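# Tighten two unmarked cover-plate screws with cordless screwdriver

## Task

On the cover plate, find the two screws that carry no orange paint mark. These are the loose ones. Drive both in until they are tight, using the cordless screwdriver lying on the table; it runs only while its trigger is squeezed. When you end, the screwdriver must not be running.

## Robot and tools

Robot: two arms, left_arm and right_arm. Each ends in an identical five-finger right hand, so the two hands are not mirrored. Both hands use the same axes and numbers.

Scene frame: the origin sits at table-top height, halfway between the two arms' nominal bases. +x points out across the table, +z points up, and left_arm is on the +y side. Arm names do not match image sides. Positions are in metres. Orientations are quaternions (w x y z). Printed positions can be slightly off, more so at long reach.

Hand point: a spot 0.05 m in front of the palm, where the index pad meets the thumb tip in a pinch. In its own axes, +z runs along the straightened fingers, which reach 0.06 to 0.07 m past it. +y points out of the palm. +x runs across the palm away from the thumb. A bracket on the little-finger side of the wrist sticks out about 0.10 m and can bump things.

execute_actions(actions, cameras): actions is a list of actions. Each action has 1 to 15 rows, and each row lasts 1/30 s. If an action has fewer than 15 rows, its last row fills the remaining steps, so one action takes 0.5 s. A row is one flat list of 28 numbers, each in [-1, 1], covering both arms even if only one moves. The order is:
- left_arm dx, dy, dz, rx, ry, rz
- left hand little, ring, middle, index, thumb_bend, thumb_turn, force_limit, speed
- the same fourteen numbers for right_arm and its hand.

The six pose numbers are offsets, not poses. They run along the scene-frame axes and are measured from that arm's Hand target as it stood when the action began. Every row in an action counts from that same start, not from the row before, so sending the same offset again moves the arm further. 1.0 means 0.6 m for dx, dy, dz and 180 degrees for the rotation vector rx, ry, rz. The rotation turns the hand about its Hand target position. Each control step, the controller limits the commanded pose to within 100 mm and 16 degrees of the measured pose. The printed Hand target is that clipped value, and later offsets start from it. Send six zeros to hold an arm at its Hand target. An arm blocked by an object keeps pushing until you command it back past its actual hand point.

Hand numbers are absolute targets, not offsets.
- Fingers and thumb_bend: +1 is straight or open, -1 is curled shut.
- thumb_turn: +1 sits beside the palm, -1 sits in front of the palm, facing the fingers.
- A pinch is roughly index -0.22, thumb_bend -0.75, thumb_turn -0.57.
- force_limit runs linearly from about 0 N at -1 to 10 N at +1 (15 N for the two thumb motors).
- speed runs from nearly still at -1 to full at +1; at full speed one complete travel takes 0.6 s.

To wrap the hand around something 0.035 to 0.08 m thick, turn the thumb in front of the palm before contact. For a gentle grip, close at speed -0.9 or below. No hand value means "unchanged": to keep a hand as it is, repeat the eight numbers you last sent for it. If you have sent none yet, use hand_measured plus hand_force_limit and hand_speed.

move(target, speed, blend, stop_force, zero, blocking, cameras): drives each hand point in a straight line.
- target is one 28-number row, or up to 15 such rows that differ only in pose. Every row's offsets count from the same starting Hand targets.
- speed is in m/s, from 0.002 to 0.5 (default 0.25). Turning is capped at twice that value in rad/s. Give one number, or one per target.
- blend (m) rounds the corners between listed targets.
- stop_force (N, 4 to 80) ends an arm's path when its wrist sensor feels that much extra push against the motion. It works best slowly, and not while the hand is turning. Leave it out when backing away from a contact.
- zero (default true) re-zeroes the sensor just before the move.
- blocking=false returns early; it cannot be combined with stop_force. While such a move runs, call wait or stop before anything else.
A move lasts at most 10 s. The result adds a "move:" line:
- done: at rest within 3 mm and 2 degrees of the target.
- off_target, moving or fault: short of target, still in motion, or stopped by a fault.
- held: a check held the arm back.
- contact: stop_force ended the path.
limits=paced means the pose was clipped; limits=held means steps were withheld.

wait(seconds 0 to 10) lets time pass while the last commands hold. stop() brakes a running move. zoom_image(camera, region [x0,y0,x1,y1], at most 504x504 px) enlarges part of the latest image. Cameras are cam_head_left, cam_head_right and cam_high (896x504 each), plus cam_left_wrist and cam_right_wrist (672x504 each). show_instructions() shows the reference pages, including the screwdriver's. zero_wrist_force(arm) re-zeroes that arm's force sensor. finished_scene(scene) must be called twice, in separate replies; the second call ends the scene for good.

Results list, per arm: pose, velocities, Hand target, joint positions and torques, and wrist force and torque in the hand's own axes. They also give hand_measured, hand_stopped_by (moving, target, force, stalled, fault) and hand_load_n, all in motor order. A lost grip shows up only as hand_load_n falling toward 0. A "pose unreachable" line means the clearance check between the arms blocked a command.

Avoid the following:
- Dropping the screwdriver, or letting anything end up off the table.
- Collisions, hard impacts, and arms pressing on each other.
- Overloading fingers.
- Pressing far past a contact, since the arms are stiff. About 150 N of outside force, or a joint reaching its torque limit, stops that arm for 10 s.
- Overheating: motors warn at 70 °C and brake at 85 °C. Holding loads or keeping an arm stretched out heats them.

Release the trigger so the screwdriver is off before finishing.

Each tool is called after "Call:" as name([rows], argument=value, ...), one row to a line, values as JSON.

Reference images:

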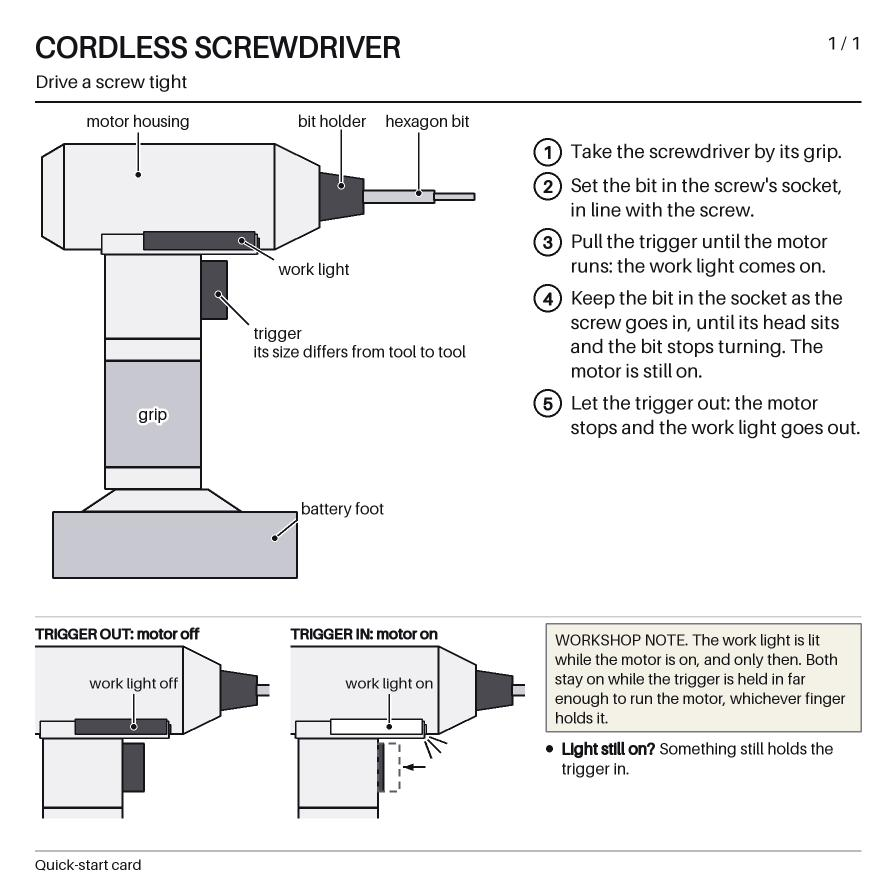

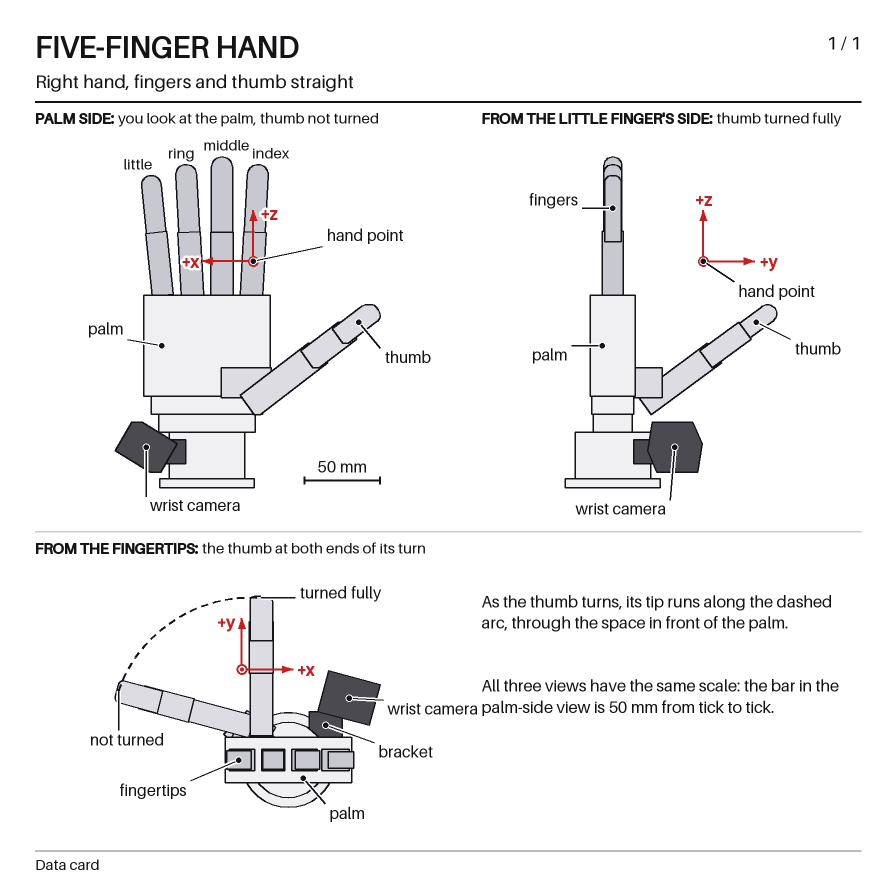

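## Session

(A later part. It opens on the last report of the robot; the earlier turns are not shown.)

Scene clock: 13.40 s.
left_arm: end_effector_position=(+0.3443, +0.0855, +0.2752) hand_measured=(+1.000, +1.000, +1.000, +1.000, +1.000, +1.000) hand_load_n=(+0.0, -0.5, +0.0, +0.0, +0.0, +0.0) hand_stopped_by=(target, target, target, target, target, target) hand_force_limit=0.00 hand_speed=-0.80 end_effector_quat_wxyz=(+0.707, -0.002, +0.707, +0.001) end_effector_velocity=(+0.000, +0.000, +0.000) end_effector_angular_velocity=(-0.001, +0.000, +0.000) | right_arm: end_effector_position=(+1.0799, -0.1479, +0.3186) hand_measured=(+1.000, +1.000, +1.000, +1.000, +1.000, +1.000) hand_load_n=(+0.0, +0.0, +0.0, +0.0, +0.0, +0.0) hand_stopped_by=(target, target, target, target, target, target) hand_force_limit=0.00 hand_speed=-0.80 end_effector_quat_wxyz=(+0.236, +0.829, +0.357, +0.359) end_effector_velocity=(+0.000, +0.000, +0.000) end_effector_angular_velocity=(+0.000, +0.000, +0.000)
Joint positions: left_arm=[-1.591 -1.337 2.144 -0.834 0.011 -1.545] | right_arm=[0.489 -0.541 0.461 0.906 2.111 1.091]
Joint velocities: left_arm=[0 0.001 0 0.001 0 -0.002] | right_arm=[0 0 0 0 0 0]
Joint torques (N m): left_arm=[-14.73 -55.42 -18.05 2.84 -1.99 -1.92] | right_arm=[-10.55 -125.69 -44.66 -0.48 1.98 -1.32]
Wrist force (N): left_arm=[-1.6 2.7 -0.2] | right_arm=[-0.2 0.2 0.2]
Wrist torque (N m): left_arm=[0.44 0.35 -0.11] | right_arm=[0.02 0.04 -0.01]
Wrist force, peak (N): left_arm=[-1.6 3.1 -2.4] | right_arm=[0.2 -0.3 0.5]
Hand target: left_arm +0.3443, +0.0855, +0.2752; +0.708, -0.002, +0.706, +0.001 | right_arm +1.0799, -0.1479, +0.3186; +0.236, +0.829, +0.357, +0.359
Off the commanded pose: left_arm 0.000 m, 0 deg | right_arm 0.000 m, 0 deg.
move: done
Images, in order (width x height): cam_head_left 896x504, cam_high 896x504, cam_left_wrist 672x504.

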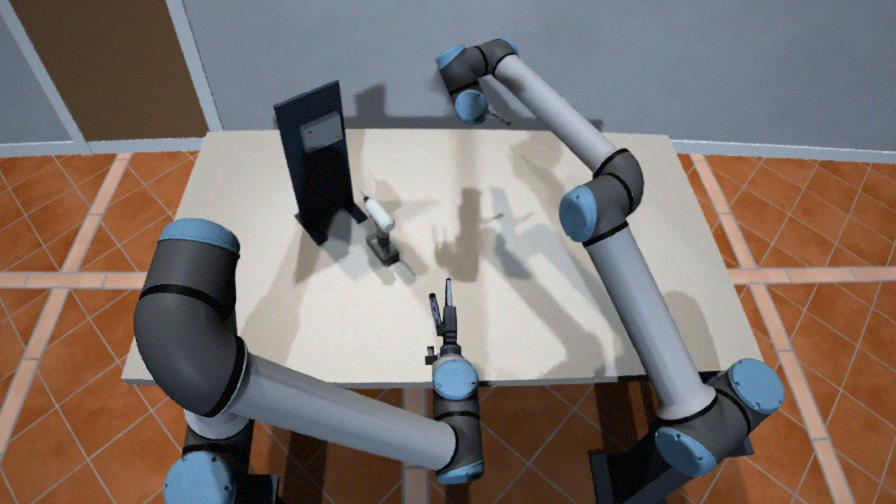

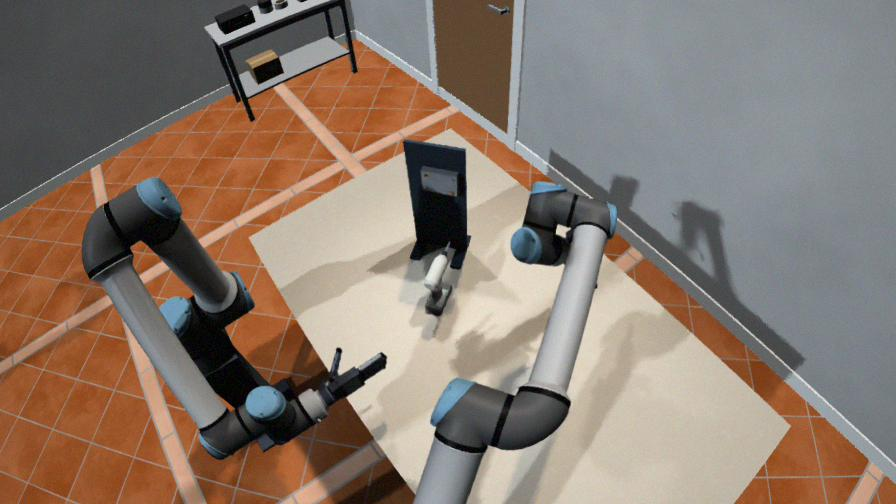

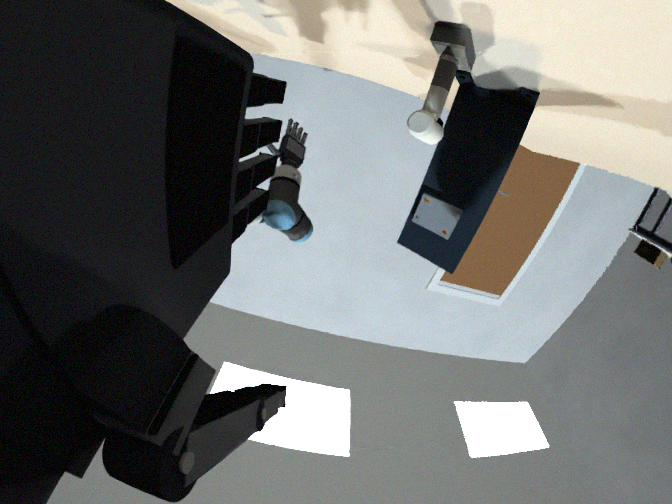

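Call:
move([
  [0.36,0,-0.1,0,0,0,1,1,1,1,1,1,0,-0.8,0,0,0,0,0,0,1,1,1,1,1,1,0,-0.8],
  [0.39,-0.02,-0.17,0,0,0.139,1,1,1,1,1,1,0,-0.8,0,0,0,0,0,0,1,1,1,1,1,1,0,-0.8],
], speed=0.2)

Call:
zoom_image(camera="cam_left_wrist", region=[272, 0, 672, 400])

Scene clock: 17.73 s.
left_arm: end_effector_position=(+0.5784, +0.0733, +0.1727) hand_measured=(+1.000, +1.000, +1.000, +1.000, +1.000, +1.000) hand_load_n=(+0.0, +0.0, +0.0, +0.0, +0.0, +0.0) hand_stopped_by=(target, target, target, target, target, target) hand_force_limit=0.00 hand_speed=-0.80 end_effector_quat_wxyz=(+0.690, -0.155, +0.690, +0.154) end_effector_velocity=(+0.000, +0.002, +0.000) end_effector_angular_velocity=(+0.000, +0.000, +0.003) | right_arm: end_effector_position=(+1.0799, -0.1479, +0.3186) hand_measured=(+1.000, +1.000, +1.000, +1.000, +1.000, +1.000) hand_load_n=(+0.0, +0.0, +0.0, +0.0, +0.0, -0.5) hand_stopped_by=(target, target, target, target, target, target) hand_force_limit=0.00 hand_speed=-0.80 end_effector_quat_wxyz=(+0.236, +0.829, +0.357, +0.359) end_effector_velocity=(+0.000, +0.000, -0.001) end_effector_angular_velocity=(+0.000, +0.001, +0.000)
Joint positions: left_arm=[-1.205 -0.907 1.685 -0.799 -0.04 -1.552] | right_arm=[0.489 -0.541 0.461 0.906 2.111 1.091]
Joint velocities: left_arm=[0.002 -0.001 0.001 0 -0.001 -0.001] | right_arm=[0 0.001 0 0 0 0]
Joint torques (N m): left_arm=[-12.06 -90.36 -15.79 -1.8 -2.21 2.87] | right_arm=[-13.38 -126.39 -44.36 -0.37 2.07 -1.24]
Wrist force (N): left_arm=[-1.7 3.1 0.0] | right_arm=[0.2 0.1 0.5]
Wrist torque (N m): left_arm=[0.48 0.37 -0.11] | right_arm=[0.00 -0.04 0.02]
Wrist force, peak (N): left_arm=[-2.6 3.2 -2.4] | right_arm=[-0.3 0.7 0.2]
Hand target: left_arm +0.5783, +0.0734, +0.1728; +0.691, -0.155, +0.689, +0.154 | right_arm +1.0799, -0.1479, +0.3186; +0.236, +0.829, +0.357, +0.359
Off the commanded pose: left_arm 0.001 m, 0 deg | right_arm 0.000 m, 0 deg.
move: done

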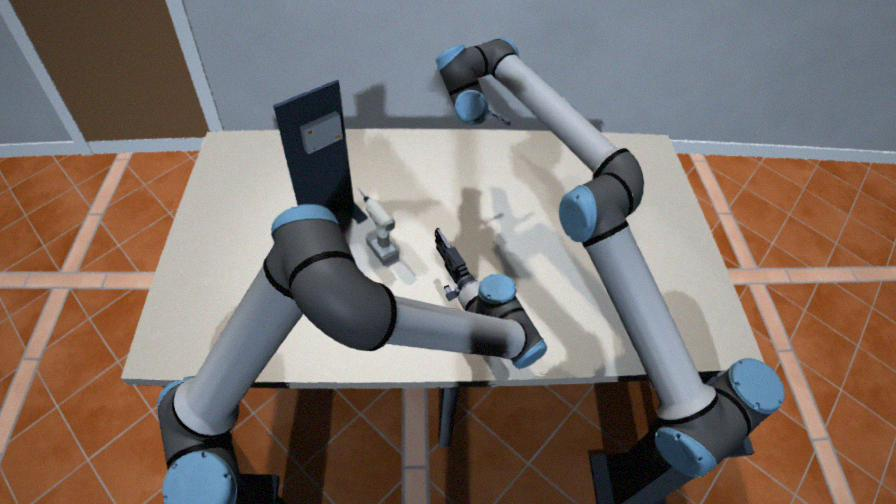

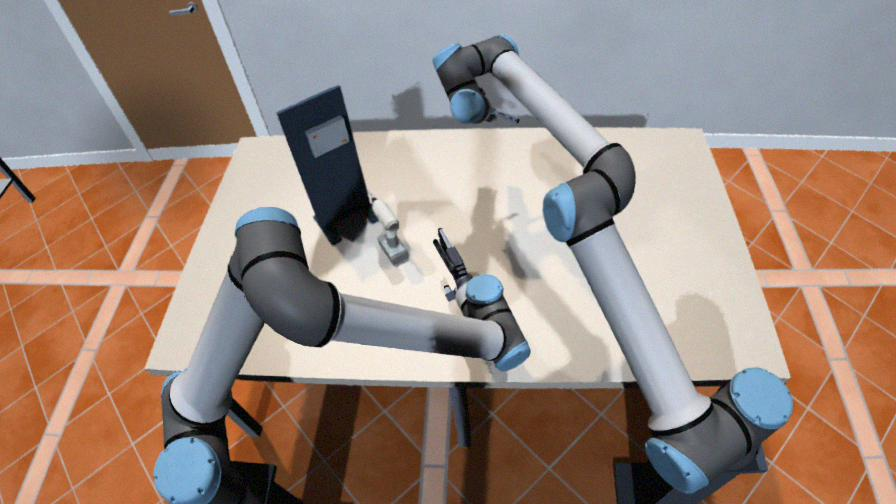

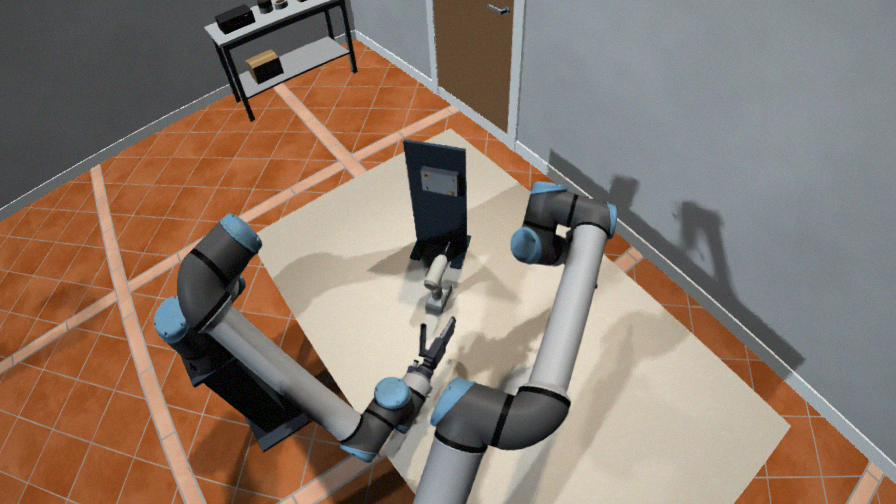

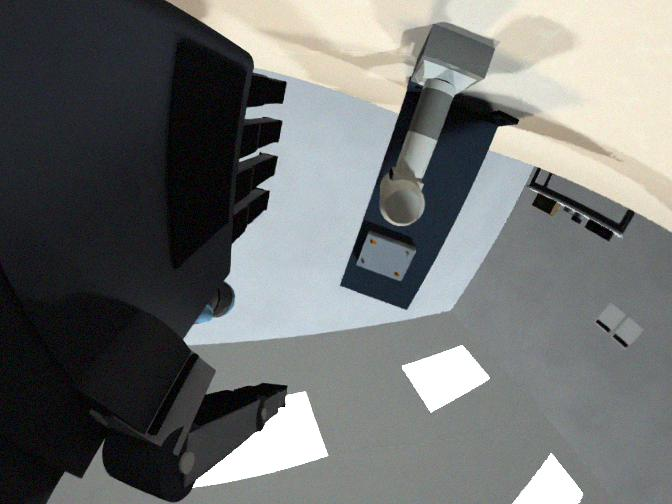

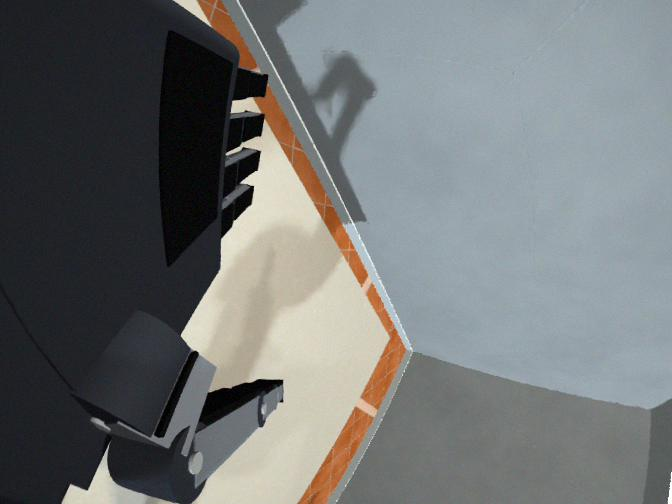

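Scaled by 1.260 from the camera's 672x504 image, which has a finer 960x720 frame.

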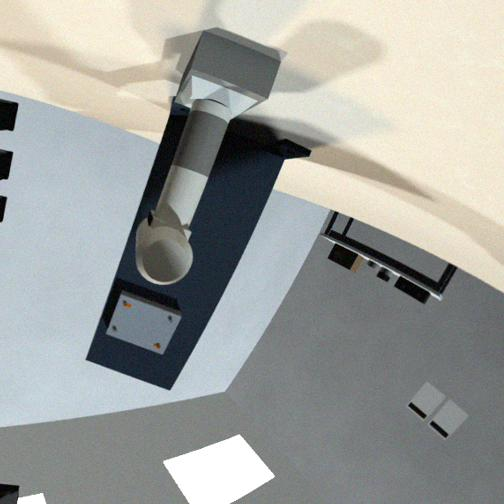

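Call:
move(target=[0,0,0,0,0,0,1,1,1,1,1,-1,0,-0.5,-0.383,-0.22,0.03,0.383,0.044,0.385,1,1,1,1,1,1,0,-0.8], speed=0.25)

Scene clock: 23.13 s.
left_arm: end_effector_position=(+0.5783, +0.0734, +0.1728) hand_measured=(+1.000, +1.000, +1.000, +1.000, +1.000, -1.000) hand_load_n=(+0.0, +0.0, +0.0, +0.0, +0.0, -0.5) hand_stopped_by=(target, target, target, target, target, target) hand_force_limit=0.00 hand_speed=-0.50 end_effector_quat_wxyz=(+0.691, -0.155, +0.689, +0.154) end_effector_velocity=(+0.000, +0.000, +0.000) end_effector_angular_velocity=(+0.001, +0.000, +0.000) | right_arm: end_effector_position=(+0.8500, -0.2800, +0.3361) hand_measured=(+1.000, +1.000, +1.000, +1.000, +1.000, +1.000) hand_load_n=(+0.0, +0.0, +0.0, +0.0, +0.0, +0.0) hand_stopped_by=(target, target, target, target, target, target) hand_force_limit=0.00 hand_speed=-0.80 end_effector_quat_wxyz=(+0.499, -0.500, -0.501, -0.500) end_effector_velocity=(+0.000, +0.000, +0.001) end_effector_angular_velocity=(+0.001, -0.002, +0.001)
Joint positions: left_arm=[-1.205 -0.895 1.664 -0.713 -0.04 -1.629] | right_arm=[-0.056 -1.135 1.628 0.122 0.005 0.954]
Joint velocities: left_arm=[0 0 0 0 0 0.001] | right_arm=[0 -0.001 0 -0.001 -0.001 0]
Joint torques (N m): left_arm=[7.88 -62.6 -41.42 1.49 -1.93 -1.24] | right_arm=[14.72 -80.7 -29.04 1.2 -2.6 -0.3]
Wrist force (N): left_arm=[-1.6 2.7 -0.1] | right_arm=[0.1 0.7 -0.5]
Wrist torque (N m): left_arm=[0.43 0.37 -0.11] | right_arm=[0.09 0.24 0.20]
Wrist force, peak (N): left_arm=[-2.2 3.3 -0.2] | right_arm=[0.8 -1.0 1.5]
Hand target: left_arm +0.5783, +0.0734, +0.1728; +0.691, -0.155, +0.689, +0.154 | right_arm +0.8499, -0.2797, +0.3361; +0.499, -0.500, -0.500, -0.501
Off the commanded pose: left_arm 0.000 m, 0 deg | right_arm 0.000 m, 0 deg.
move: done

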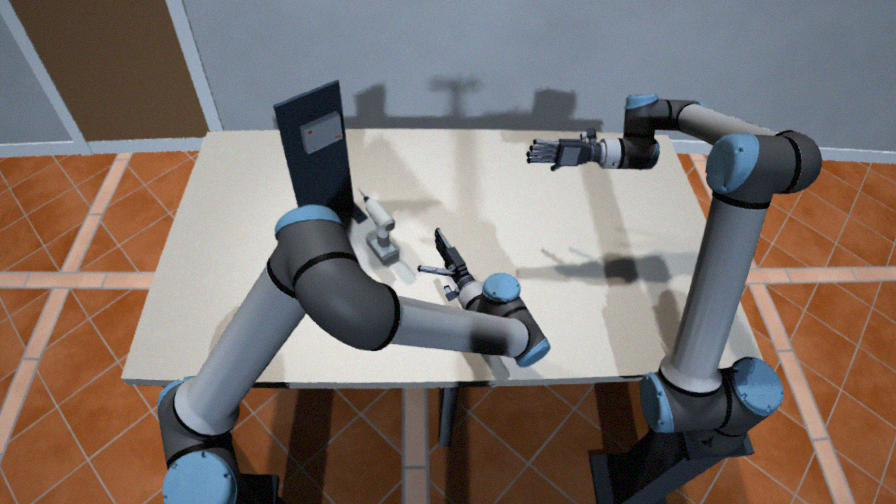

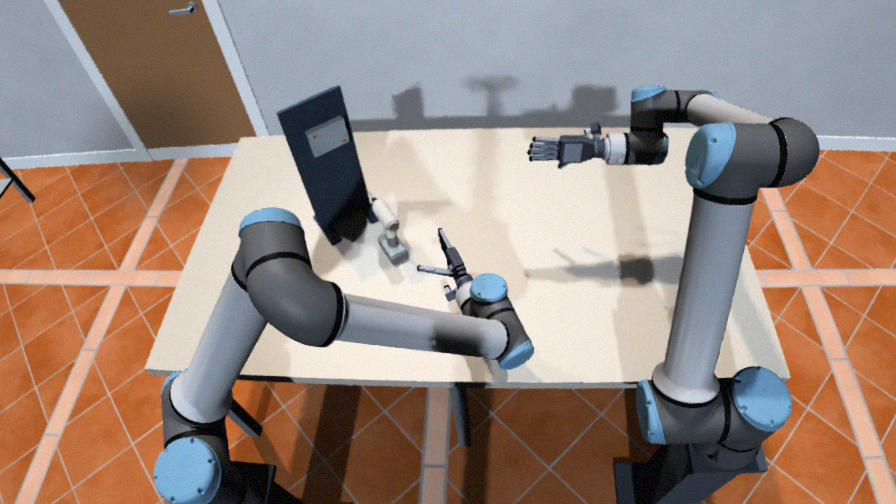

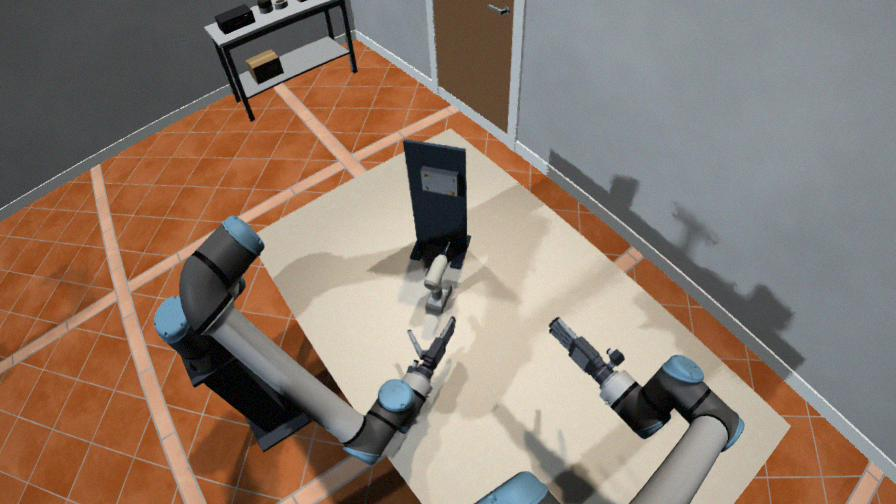

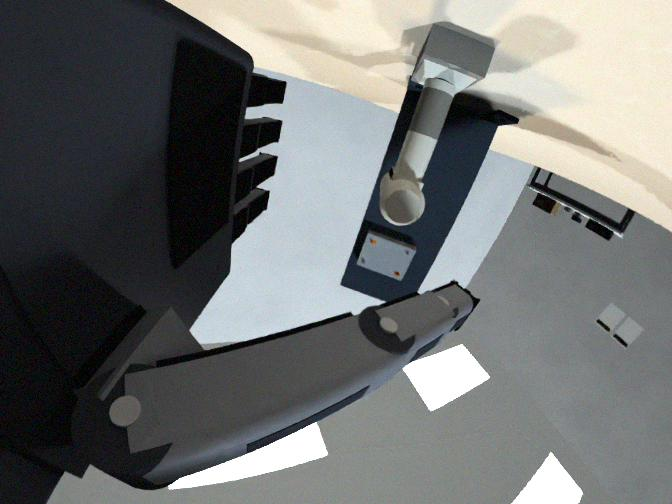

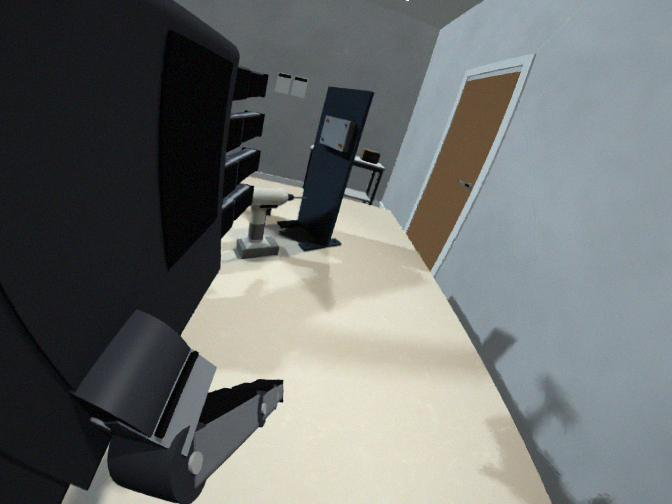

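Call:
move(target=[0,0,0,0,0,0,1,1,1,1,1,-1,0,-0.5,0,0.1,0,0,0,0.08,-0.8,-0.8,-0.8,-0.8,1,1,0,-0.5], speed=0.25, cameras=["cam_right_wrist"])

Call:
zoom_image(camera="cam_right_wrist", region=[200, 60, 452, 312])

Scene clock: 25.73 s.
left_arm: end_effector_position=(+0.5783, +0.0734, +0.1728) hand_measured=(+1.000, +1.000, +1.000, +1.000, +1.000, -1.000) hand_load_n=(+0.0, +0.0, +0.0, +0.0, +0.0, +0.0) hand_stopped_by=(target, target, target, target, target, target) hand_force_limit=0.00 hand_speed=-0.50 end_effector_quat_wxyz=(+0.691, -0.155, +0.689, +0.154) end_effector_velocity=(+0.000, +0.000, +0.000) end_effector_angular_velocity=(+0.001, +0.000, +0.000) | right_arm: end_effector_position=(+0.8499, -0.2197, +0.3362) hand_measured=(-0.800, -0.800, -0.800, -0.800, +1.000, +1.000) hand_load_n=(+0.0, -0.5, +0.0, +0.0, +0.0, +0.0) hand_stopped_by=(target, target, target, target, target, target) hand_force_limit=0.00 hand_speed=-0.50 end_effector_quat_wxyz=(+0.558, -0.433, -0.558, -0.435) end_effector_velocity=(+0.000, +0.000, +0.000) end_effector_angular_velocity=(+0.000, -0.001, +0.001)
Joint positions: left_arm=[-1.205 -0.894 1.663 -0.708 -0.04 -1.633] | right_arm=[0.013 -1.131 1.581 -0.445 -0.176 1.564]
Joint velocities: left_arm=[0 0 0 0.001 0 0] | right_arm=[0 0 0 -0.001 0 0]
Joint torques (N m): left_arm=[10.62 -61.23 -41.01 3.58 -0.09 -3.77] | right_arm=[13.52 -68.18 -40.67 1.98 1.26 -2.32]
Wrist force (N): left_arm=[-2.0 2.9 -0.2] | right_arm=[0.3 0.6 -0.4]
Wrist torque (N m): left_arm=[0.46 0.43 -0.13] | right_arm=[0.07 0.22 0.23]
Wrist force, peak (N): left_arm=[-2.1 3.2 -0.5] | right_arm=[0.3 0.3 -1.9]
Hand target: left_arm +0.5783, +0.0734, +0.1728; +0.691, -0.155, +0.689, +0.154 | right_arm +0.8499, -0.2197, +0.3362; +0.558, -0.433, -0.558, -0.435
Off the commanded pose: left_arm 0.000 m, 0 deg | right_arm 0.000 m, 0 deg.
move: done
Images, in order (width x height): cam_right_wrist 672x504.

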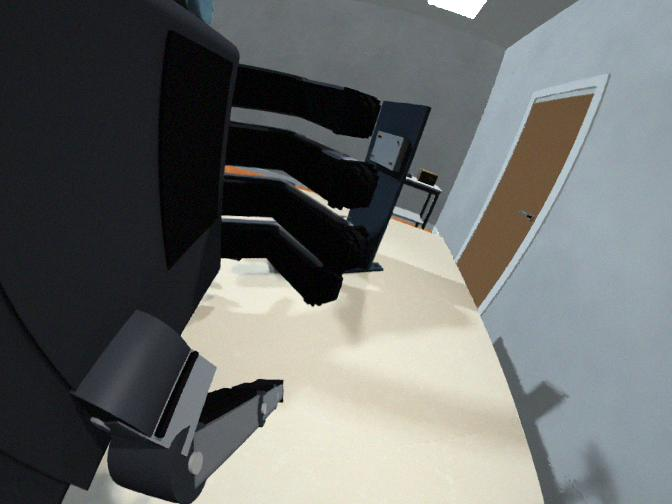

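Scaled by 2.000 from the camera's 672x504 image, which has a finer 960x720 frame.

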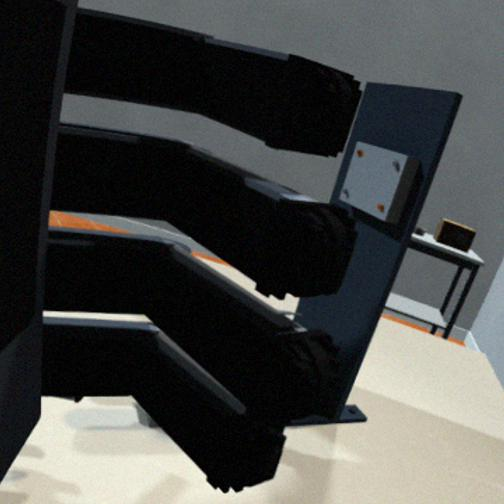

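Call:
move(target=[0,0,0,0,0,0,1,1,1,1,1,-1,0,-0.5,0,0,0,0,0,0.07,1,1,1,1,1,1,0,-0.2], speed=0.25, cameras=["cam_right_wrist"])

Call:
zoom_image(camera="cam_right_wrist", region=[272, 60, 524, 312])

Scene clock: 27.47 s.
left_arm: end_effector_position=(+0.5783, +0.0734, +0.1728) hand_measured=(+1.000, +1.000, +1.000, +1.000, +1.000, -1.000) hand_load_n=(+0.0, +0.0, +0.0, +0.0, +0.0, +0.0) hand_stopped_by=(target, target, target, target, target, target) hand_force_limit=0.00 hand_speed=-0.50 end_effector_quat_wxyz=(+0.691, -0.155, +0.689, +0.154) end_effector_velocity=(+0.000, +0.000, +0.000) end_effector_angular_velocity=(+0.001, +0.000, +0.001) | right_arm: end_effector_position=(+0.8499, -0.2197, +0.3363) hand_measured=(+1.000, +1.000, +1.000, +1.000, +1.000, +1.000) hand_load_n=(+0.0, +0.0, +0.0, +0.0, +0.0, -0.5) hand_stopped_by=(target, target, target, target, target, target) hand_force_limit=0.00 hand_speed=-0.20 end_effector_quat_wxyz=(+0.602, -0.369, -0.603, -0.371) end_effector_velocity=(+0.000, +0.000, +0.000) end_effector_angular_velocity=(+0.000, +0.001, +0.000)
Joint positions: left_arm=[-1.205 -0.894 1.663 -0.708 -0.04 -1.633] | right_arm=[0.018 -1.041 1.441 -0.398 -0.391 1.567]
Joint velocities: left_arm=[0 0.001 0 0 0 0] | right_arm=[0 0.001 0 0 0 0]
Joint torques (N m): left_arm=[12.19 -57.78 -41.1 3.3 0.49 -3.91] | right_arm=[-15.13 -78.89 -42.55 -1.16 -0.57 1.89]
Wrist force (N): left_arm=[-1.6 3.2 -0.2] | right_arm=[0.2 0.6 -0.9]
Wrist torque (N m): left_arm=[0.51 0.36 -0.10] | right_arm=[0.10 0.22 0.22]
Wrist force, peak (N): left_arm=[-2.5 3.1 0.2] | right_arm=[0.0 1.1 -1.2]
Hand target: left_arm +0.5783, +0.0734, +0.1728; +0.691, -0.155, +0.689, +0.154 | right_arm +0.8499, -0.2197, +0.3362; +0.602, -0.369, -0.603, -0.371
Off the commanded pose: left_arm 0.000 m, 0 deg | right_arm 0.000 m, 0 deg.
move: done
Images, in order (width x height): cam_right_wrist 672x504.

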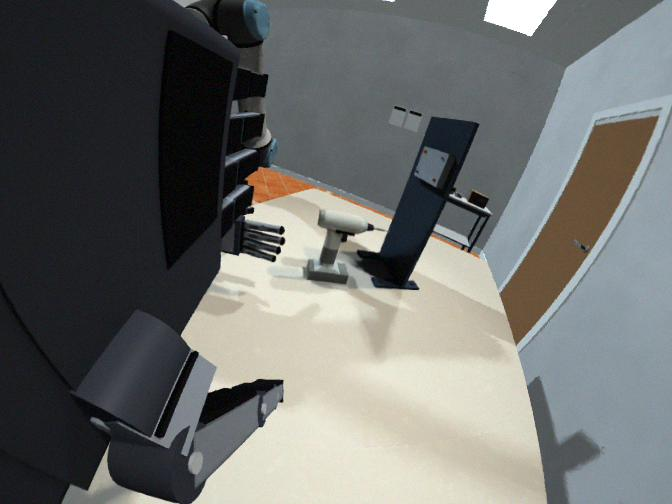

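Scaled by 2.000 from the camera's 672x504 image, which has a finer 960x720 frame.

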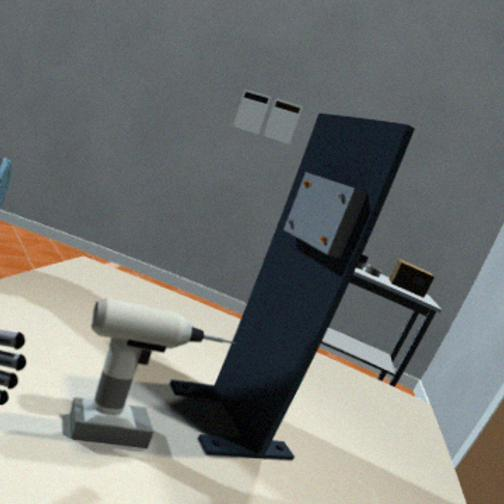

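Call:
move(target=[0.032,0.148,-0.078,0,0,0.07,1,1,1,1,1,-1,0,-0.5,0,0,0,0,0,0,1,1,1,1,1,1,0,-0.2], speed=0.15)

Call:
zoom_image(camera="cam_right_wrist", region=[222, 150, 422, 300])

Call:
zoom_image(camera="cam_head_left", region=[340, 170, 490, 320])

Call:
zoom_image(camera="cam_high", region=[370, 220, 520, 370])

Scene clock: 30.17 s.
left_arm: end_effector_position=(+0.5976, +0.1622, +0.1259) hand_measured=(+1.000, +1.000, +1.000, +1.000, +1.000, -1.000) hand_load_n=(+0.0, +0.0, +0.0, +0.0, +0.0, +0.0) hand_stopped_by=(target, target, target, target, target, target) hand_force_limit=0.00 hand_speed=-0.50 end_effector_quat_wxyz=(+0.670, -0.229, +0.668, +0.229) end_effector_velocity=(-0.001, +0.000, +0.000) end_effector_angular_velocity=(+0.001, +0.000, +0.000) | right_arm: end_effector_position=(+0.8499, -0.2197, +0.3363) hand_measured=(+1.000, +1.000, +1.000, +1.000, +1.000, +1.000) hand_load_n=(+0.0, +0.0, +0.0, +0.0, +0.0, +0.0) hand_stopped_by=(target, target, target, target, target, target) hand_force_limit=0.00 hand_speed=-0.20 end_effector_quat_wxyz=(+0.602, -0.369, -0.603, -0.371) end_effector_velocity=(+0.000, +0.000, +0.001) end_effector_angular_velocity=(+0.000, -0.001, +0.000)
Joint positions: left_arm=[-1.11 -0.843 1.679 -0.82 -0.165 -1.587] | right_arm=[0.018 -1.041 1.441 -0.398 -0.391 1.567]
Joint velocities: left_arm=[-0.001 0.001 0 0 -0.001 0] | right_arm=[0 -0.001 0 0 0 0]
Joint torques (N m): left_arm=[-2.36 -93.66 -15.02 -0.14 0.84 1.8] | right_arm=[-13.01 -76.47 -36.6 0.6 0.64 1.85]
Wrist force (N): left_arm=[-1.7 2.9 -0.3] | right_arm=[-0.3 0.7 -0.7]
Wrist torque (N m): left_arm=[0.47 0.38 -0.12] | right_arm=[0.11 0.29 0.19]
Wrist force, peak (N): left_arm=[-2.2 3.2 0.1] | right_arm=[0.0 0.8 -0.8]
Hand target: left_arm +0.5976, +0.1623, +0.1260; +0.670, -0.229, +0.668, +0.229 | right_arm +0.8499, -0.2197, +0.3362; +0.602, -0.369, -0.603, -0.371
Off the commanded pose: left_arm 0.000 m, 0 deg | right_arm 0.000 m, 0 deg.
move: done

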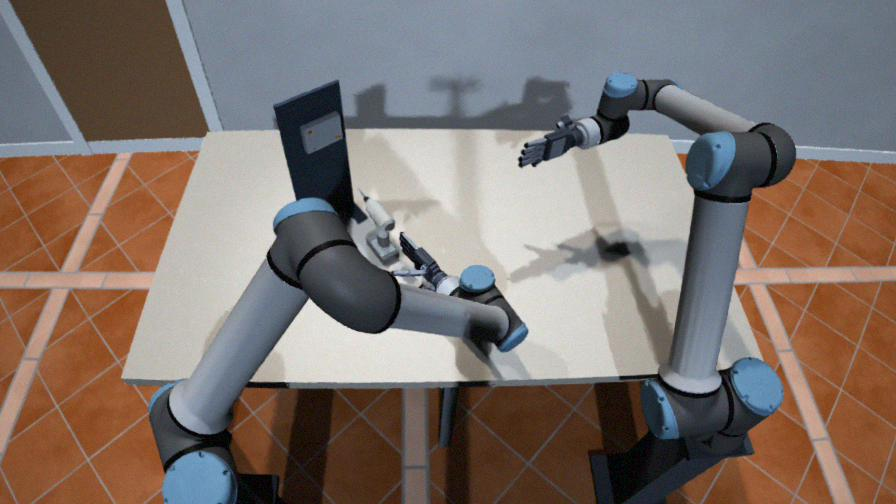

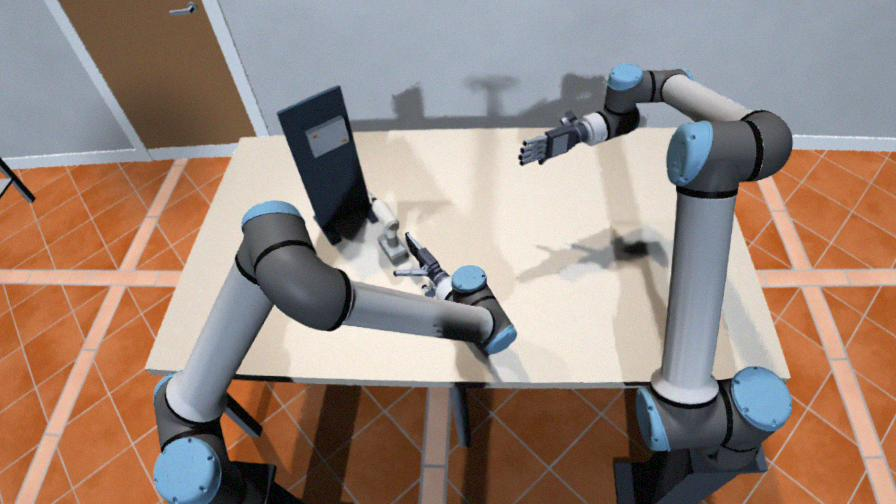

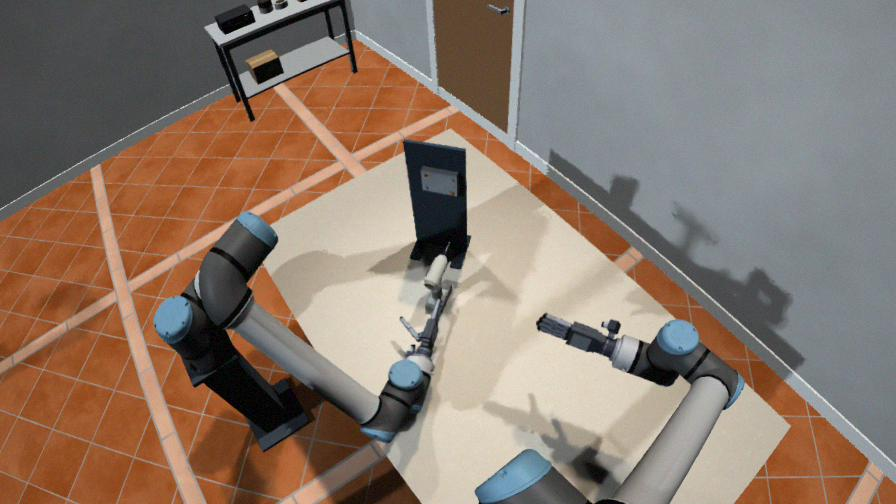

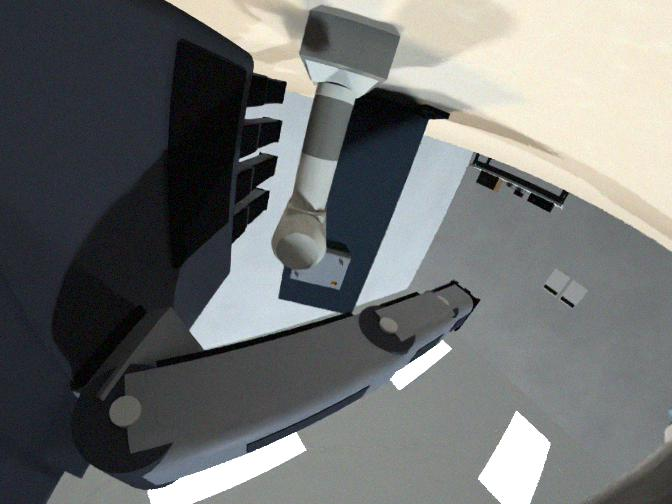

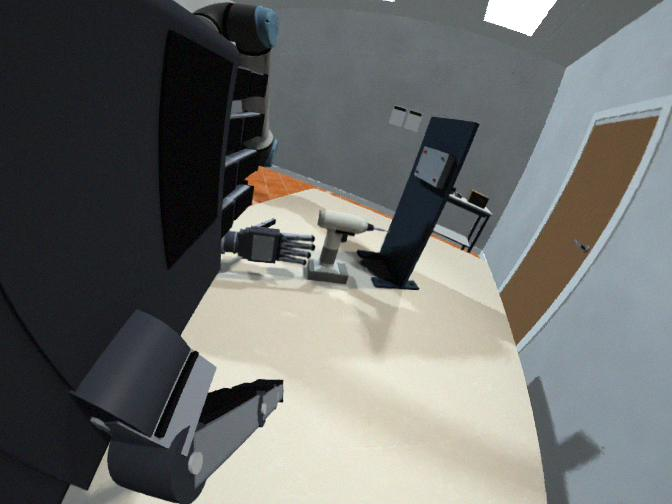

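Scaled by 2.520 from the camera's 672x504 image, which has a finer 960x720 frame.

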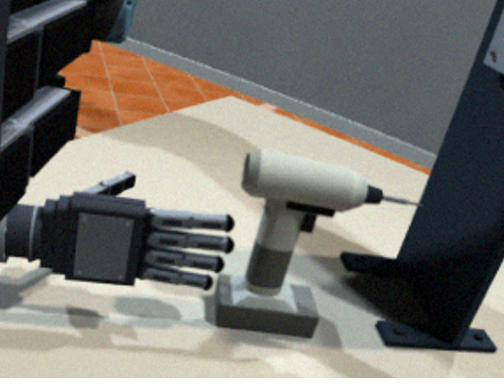

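Scaled by 3.360.

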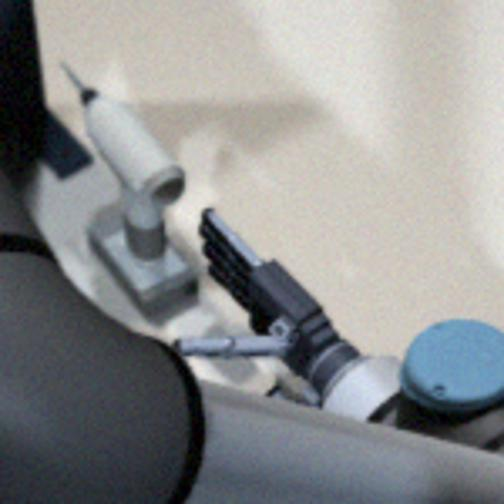

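Scaled by 3.360.

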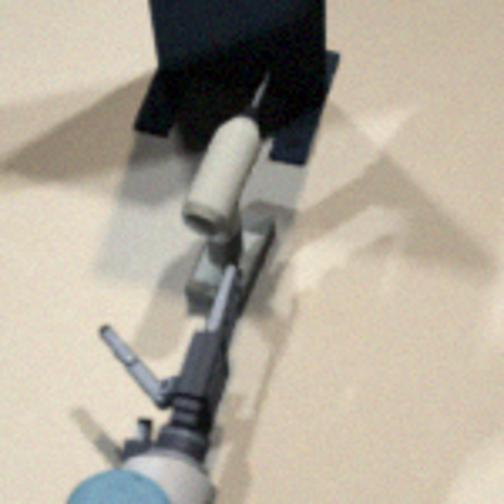

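Call:
move(target=[0.136,0.098,0.0167,0,0,0,1,1,1,1,1,-1,0,-0.5,0,0,0,0,0,0,1,1,1,1,1,1,0,-0.2], speed=0.1, stop_force=6)

Call:
zoom_image(camera="cam_right_wrist", region=[222, 150, 422, 300])

Call:
zoom_image(camera="cam_high", region=[370, 220, 520, 370])

Scene clock: 32.70 s.
left_arm: end_effector_position=(+0.6794, +0.2209, +0.1361) hand_measured=(+1.000, +1.000, +1.000, +1.000, +1.000, -1.000) hand_load_n=(+0.0, +0.0, +0.0, +0.0, -0.5, -0.5) hand_stopped_by=(target, target, target, target, target, target) hand_force_limit=0.00 hand_speed=-0.50 end_effector_quat_wxyz=(+0.670, -0.229, +0.668, +0.229) end_effector_velocity=(-0.001, -0.001, +0.000) end_effector_angular_velocity=(+0.000, +0.000, -0.002) | right_arm: end_effector_position=(+0.8499, -0.2197, +0.3362) hand_measured=(+1.000, +1.000, +1.000, +1.000, +1.000, +1.000) hand_load_n=(+0.0, +0.0, +0.0, +0.0, +0.0, +0.0) hand_stopped_by=(target, target, target, target, target, target) hand_force_limit=0.00 hand_speed=-0.20 end_effector_quat_wxyz=(+0.602, -0.369, -0.603, -0.371) end_effector_velocity=(+0.000, +0.000, +0.000) end_effector_angular_velocity=(+0.000, +0.000, +0.000)
Joint positions: left_arm=[-0.984 -0.831 1.629 -0.733 -0.039 -1.637] | right_arm=[0.018 -1.041 1.441 -0.398 -0.391 1.567]
Joint velocities: left_arm=[-0.002 0 0 0 0 0] | right_arm=[0 0 0 0 0 0]
Joint torques (N m): left_arm=[4.62 -66.84 -39.94 2.03 -0.64 -2.29] | right_arm=[-13.39 -77.58 -34.03 2.49 1.18 1.78]
Wrist force (N): left_arm=[-1.8 2.8 -0.1] | right_arm=[0.1 0.5 -0.7]
Wrist torque (N m): left_arm=[0.45 0.39 -0.13] | right_arm=[0.08 0.25 0.20]
Wrist force, peak (N): left_arm=[-1.7 3.2 -1.5] | right_arm=[-0.5 0.8 -0.5]
Hand target: left_arm +0.6794, +0.2210, +0.1361; +0.670, -0.229, +0.668, +0.229 | right_arm +0.8499, -0.2197, +0.3362; +0.602, -0.369, -0.603, -0.371
Off the commanded pose: left_arm 0.000 m, 0 deg | right_arm 0.000 m, 0 deg.
move: done

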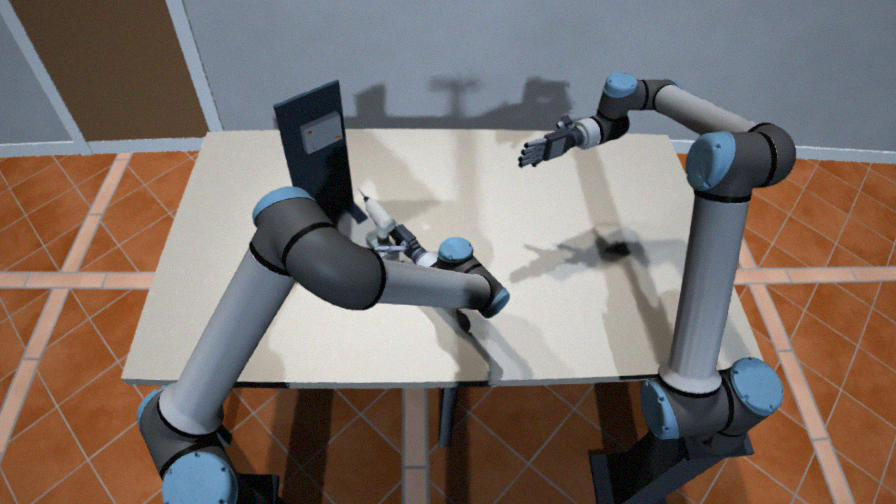

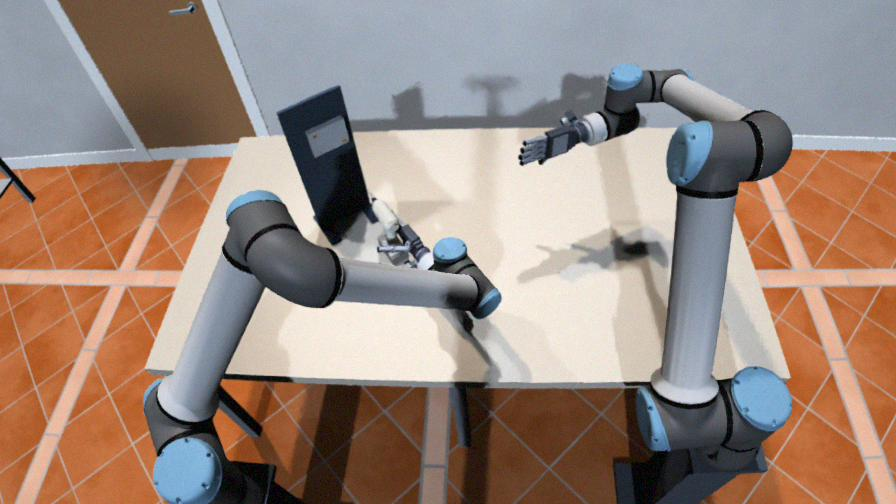

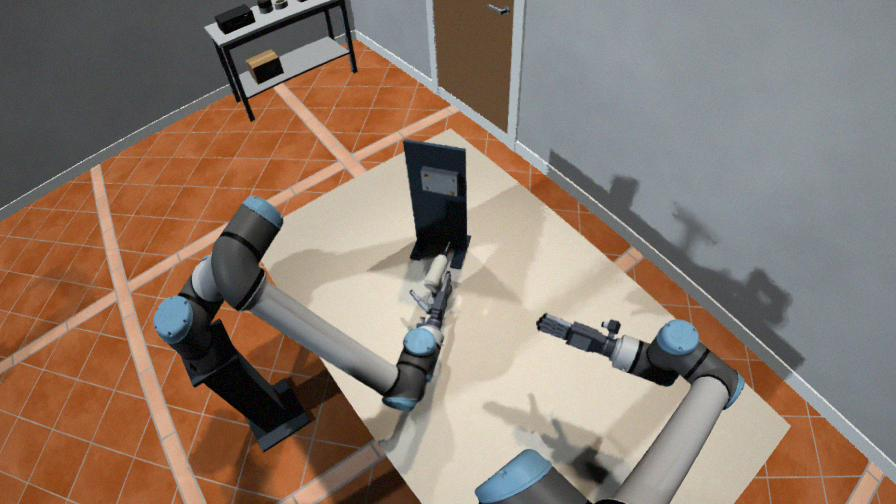

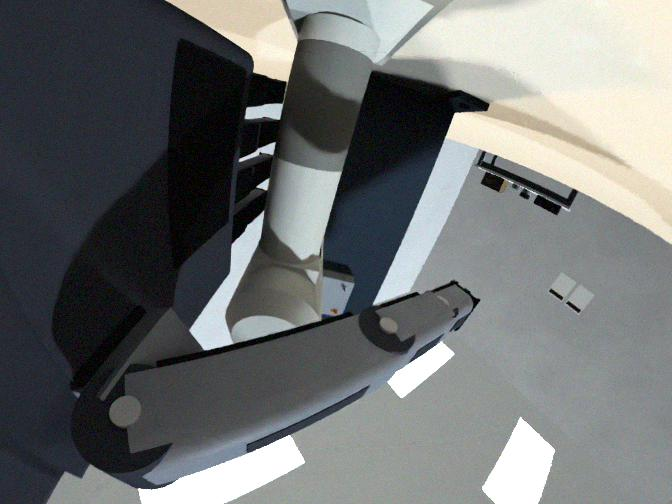

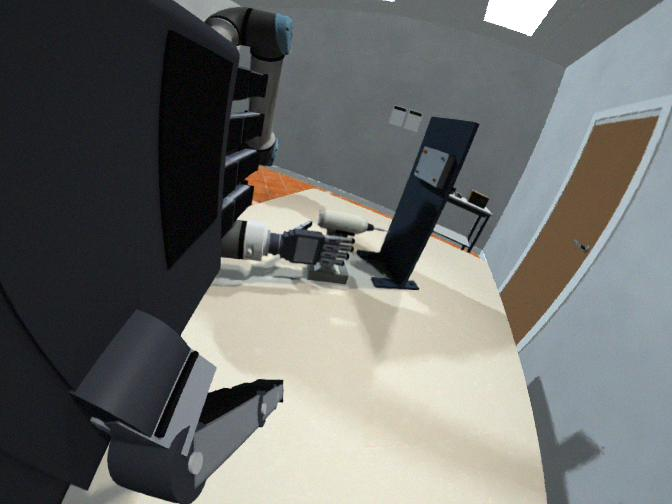

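Scaled by 2.520 from the camera's 672x504 image, which has a finer 960x720 frame.

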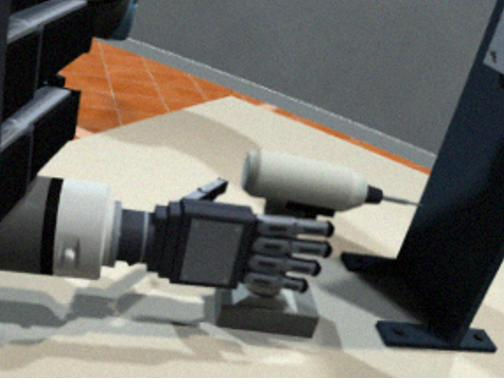

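Scaled by 3.360.

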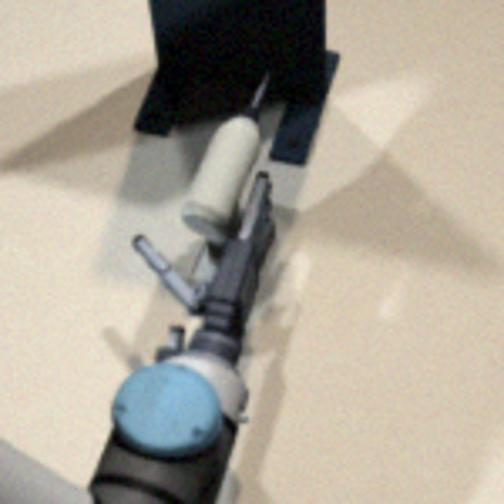

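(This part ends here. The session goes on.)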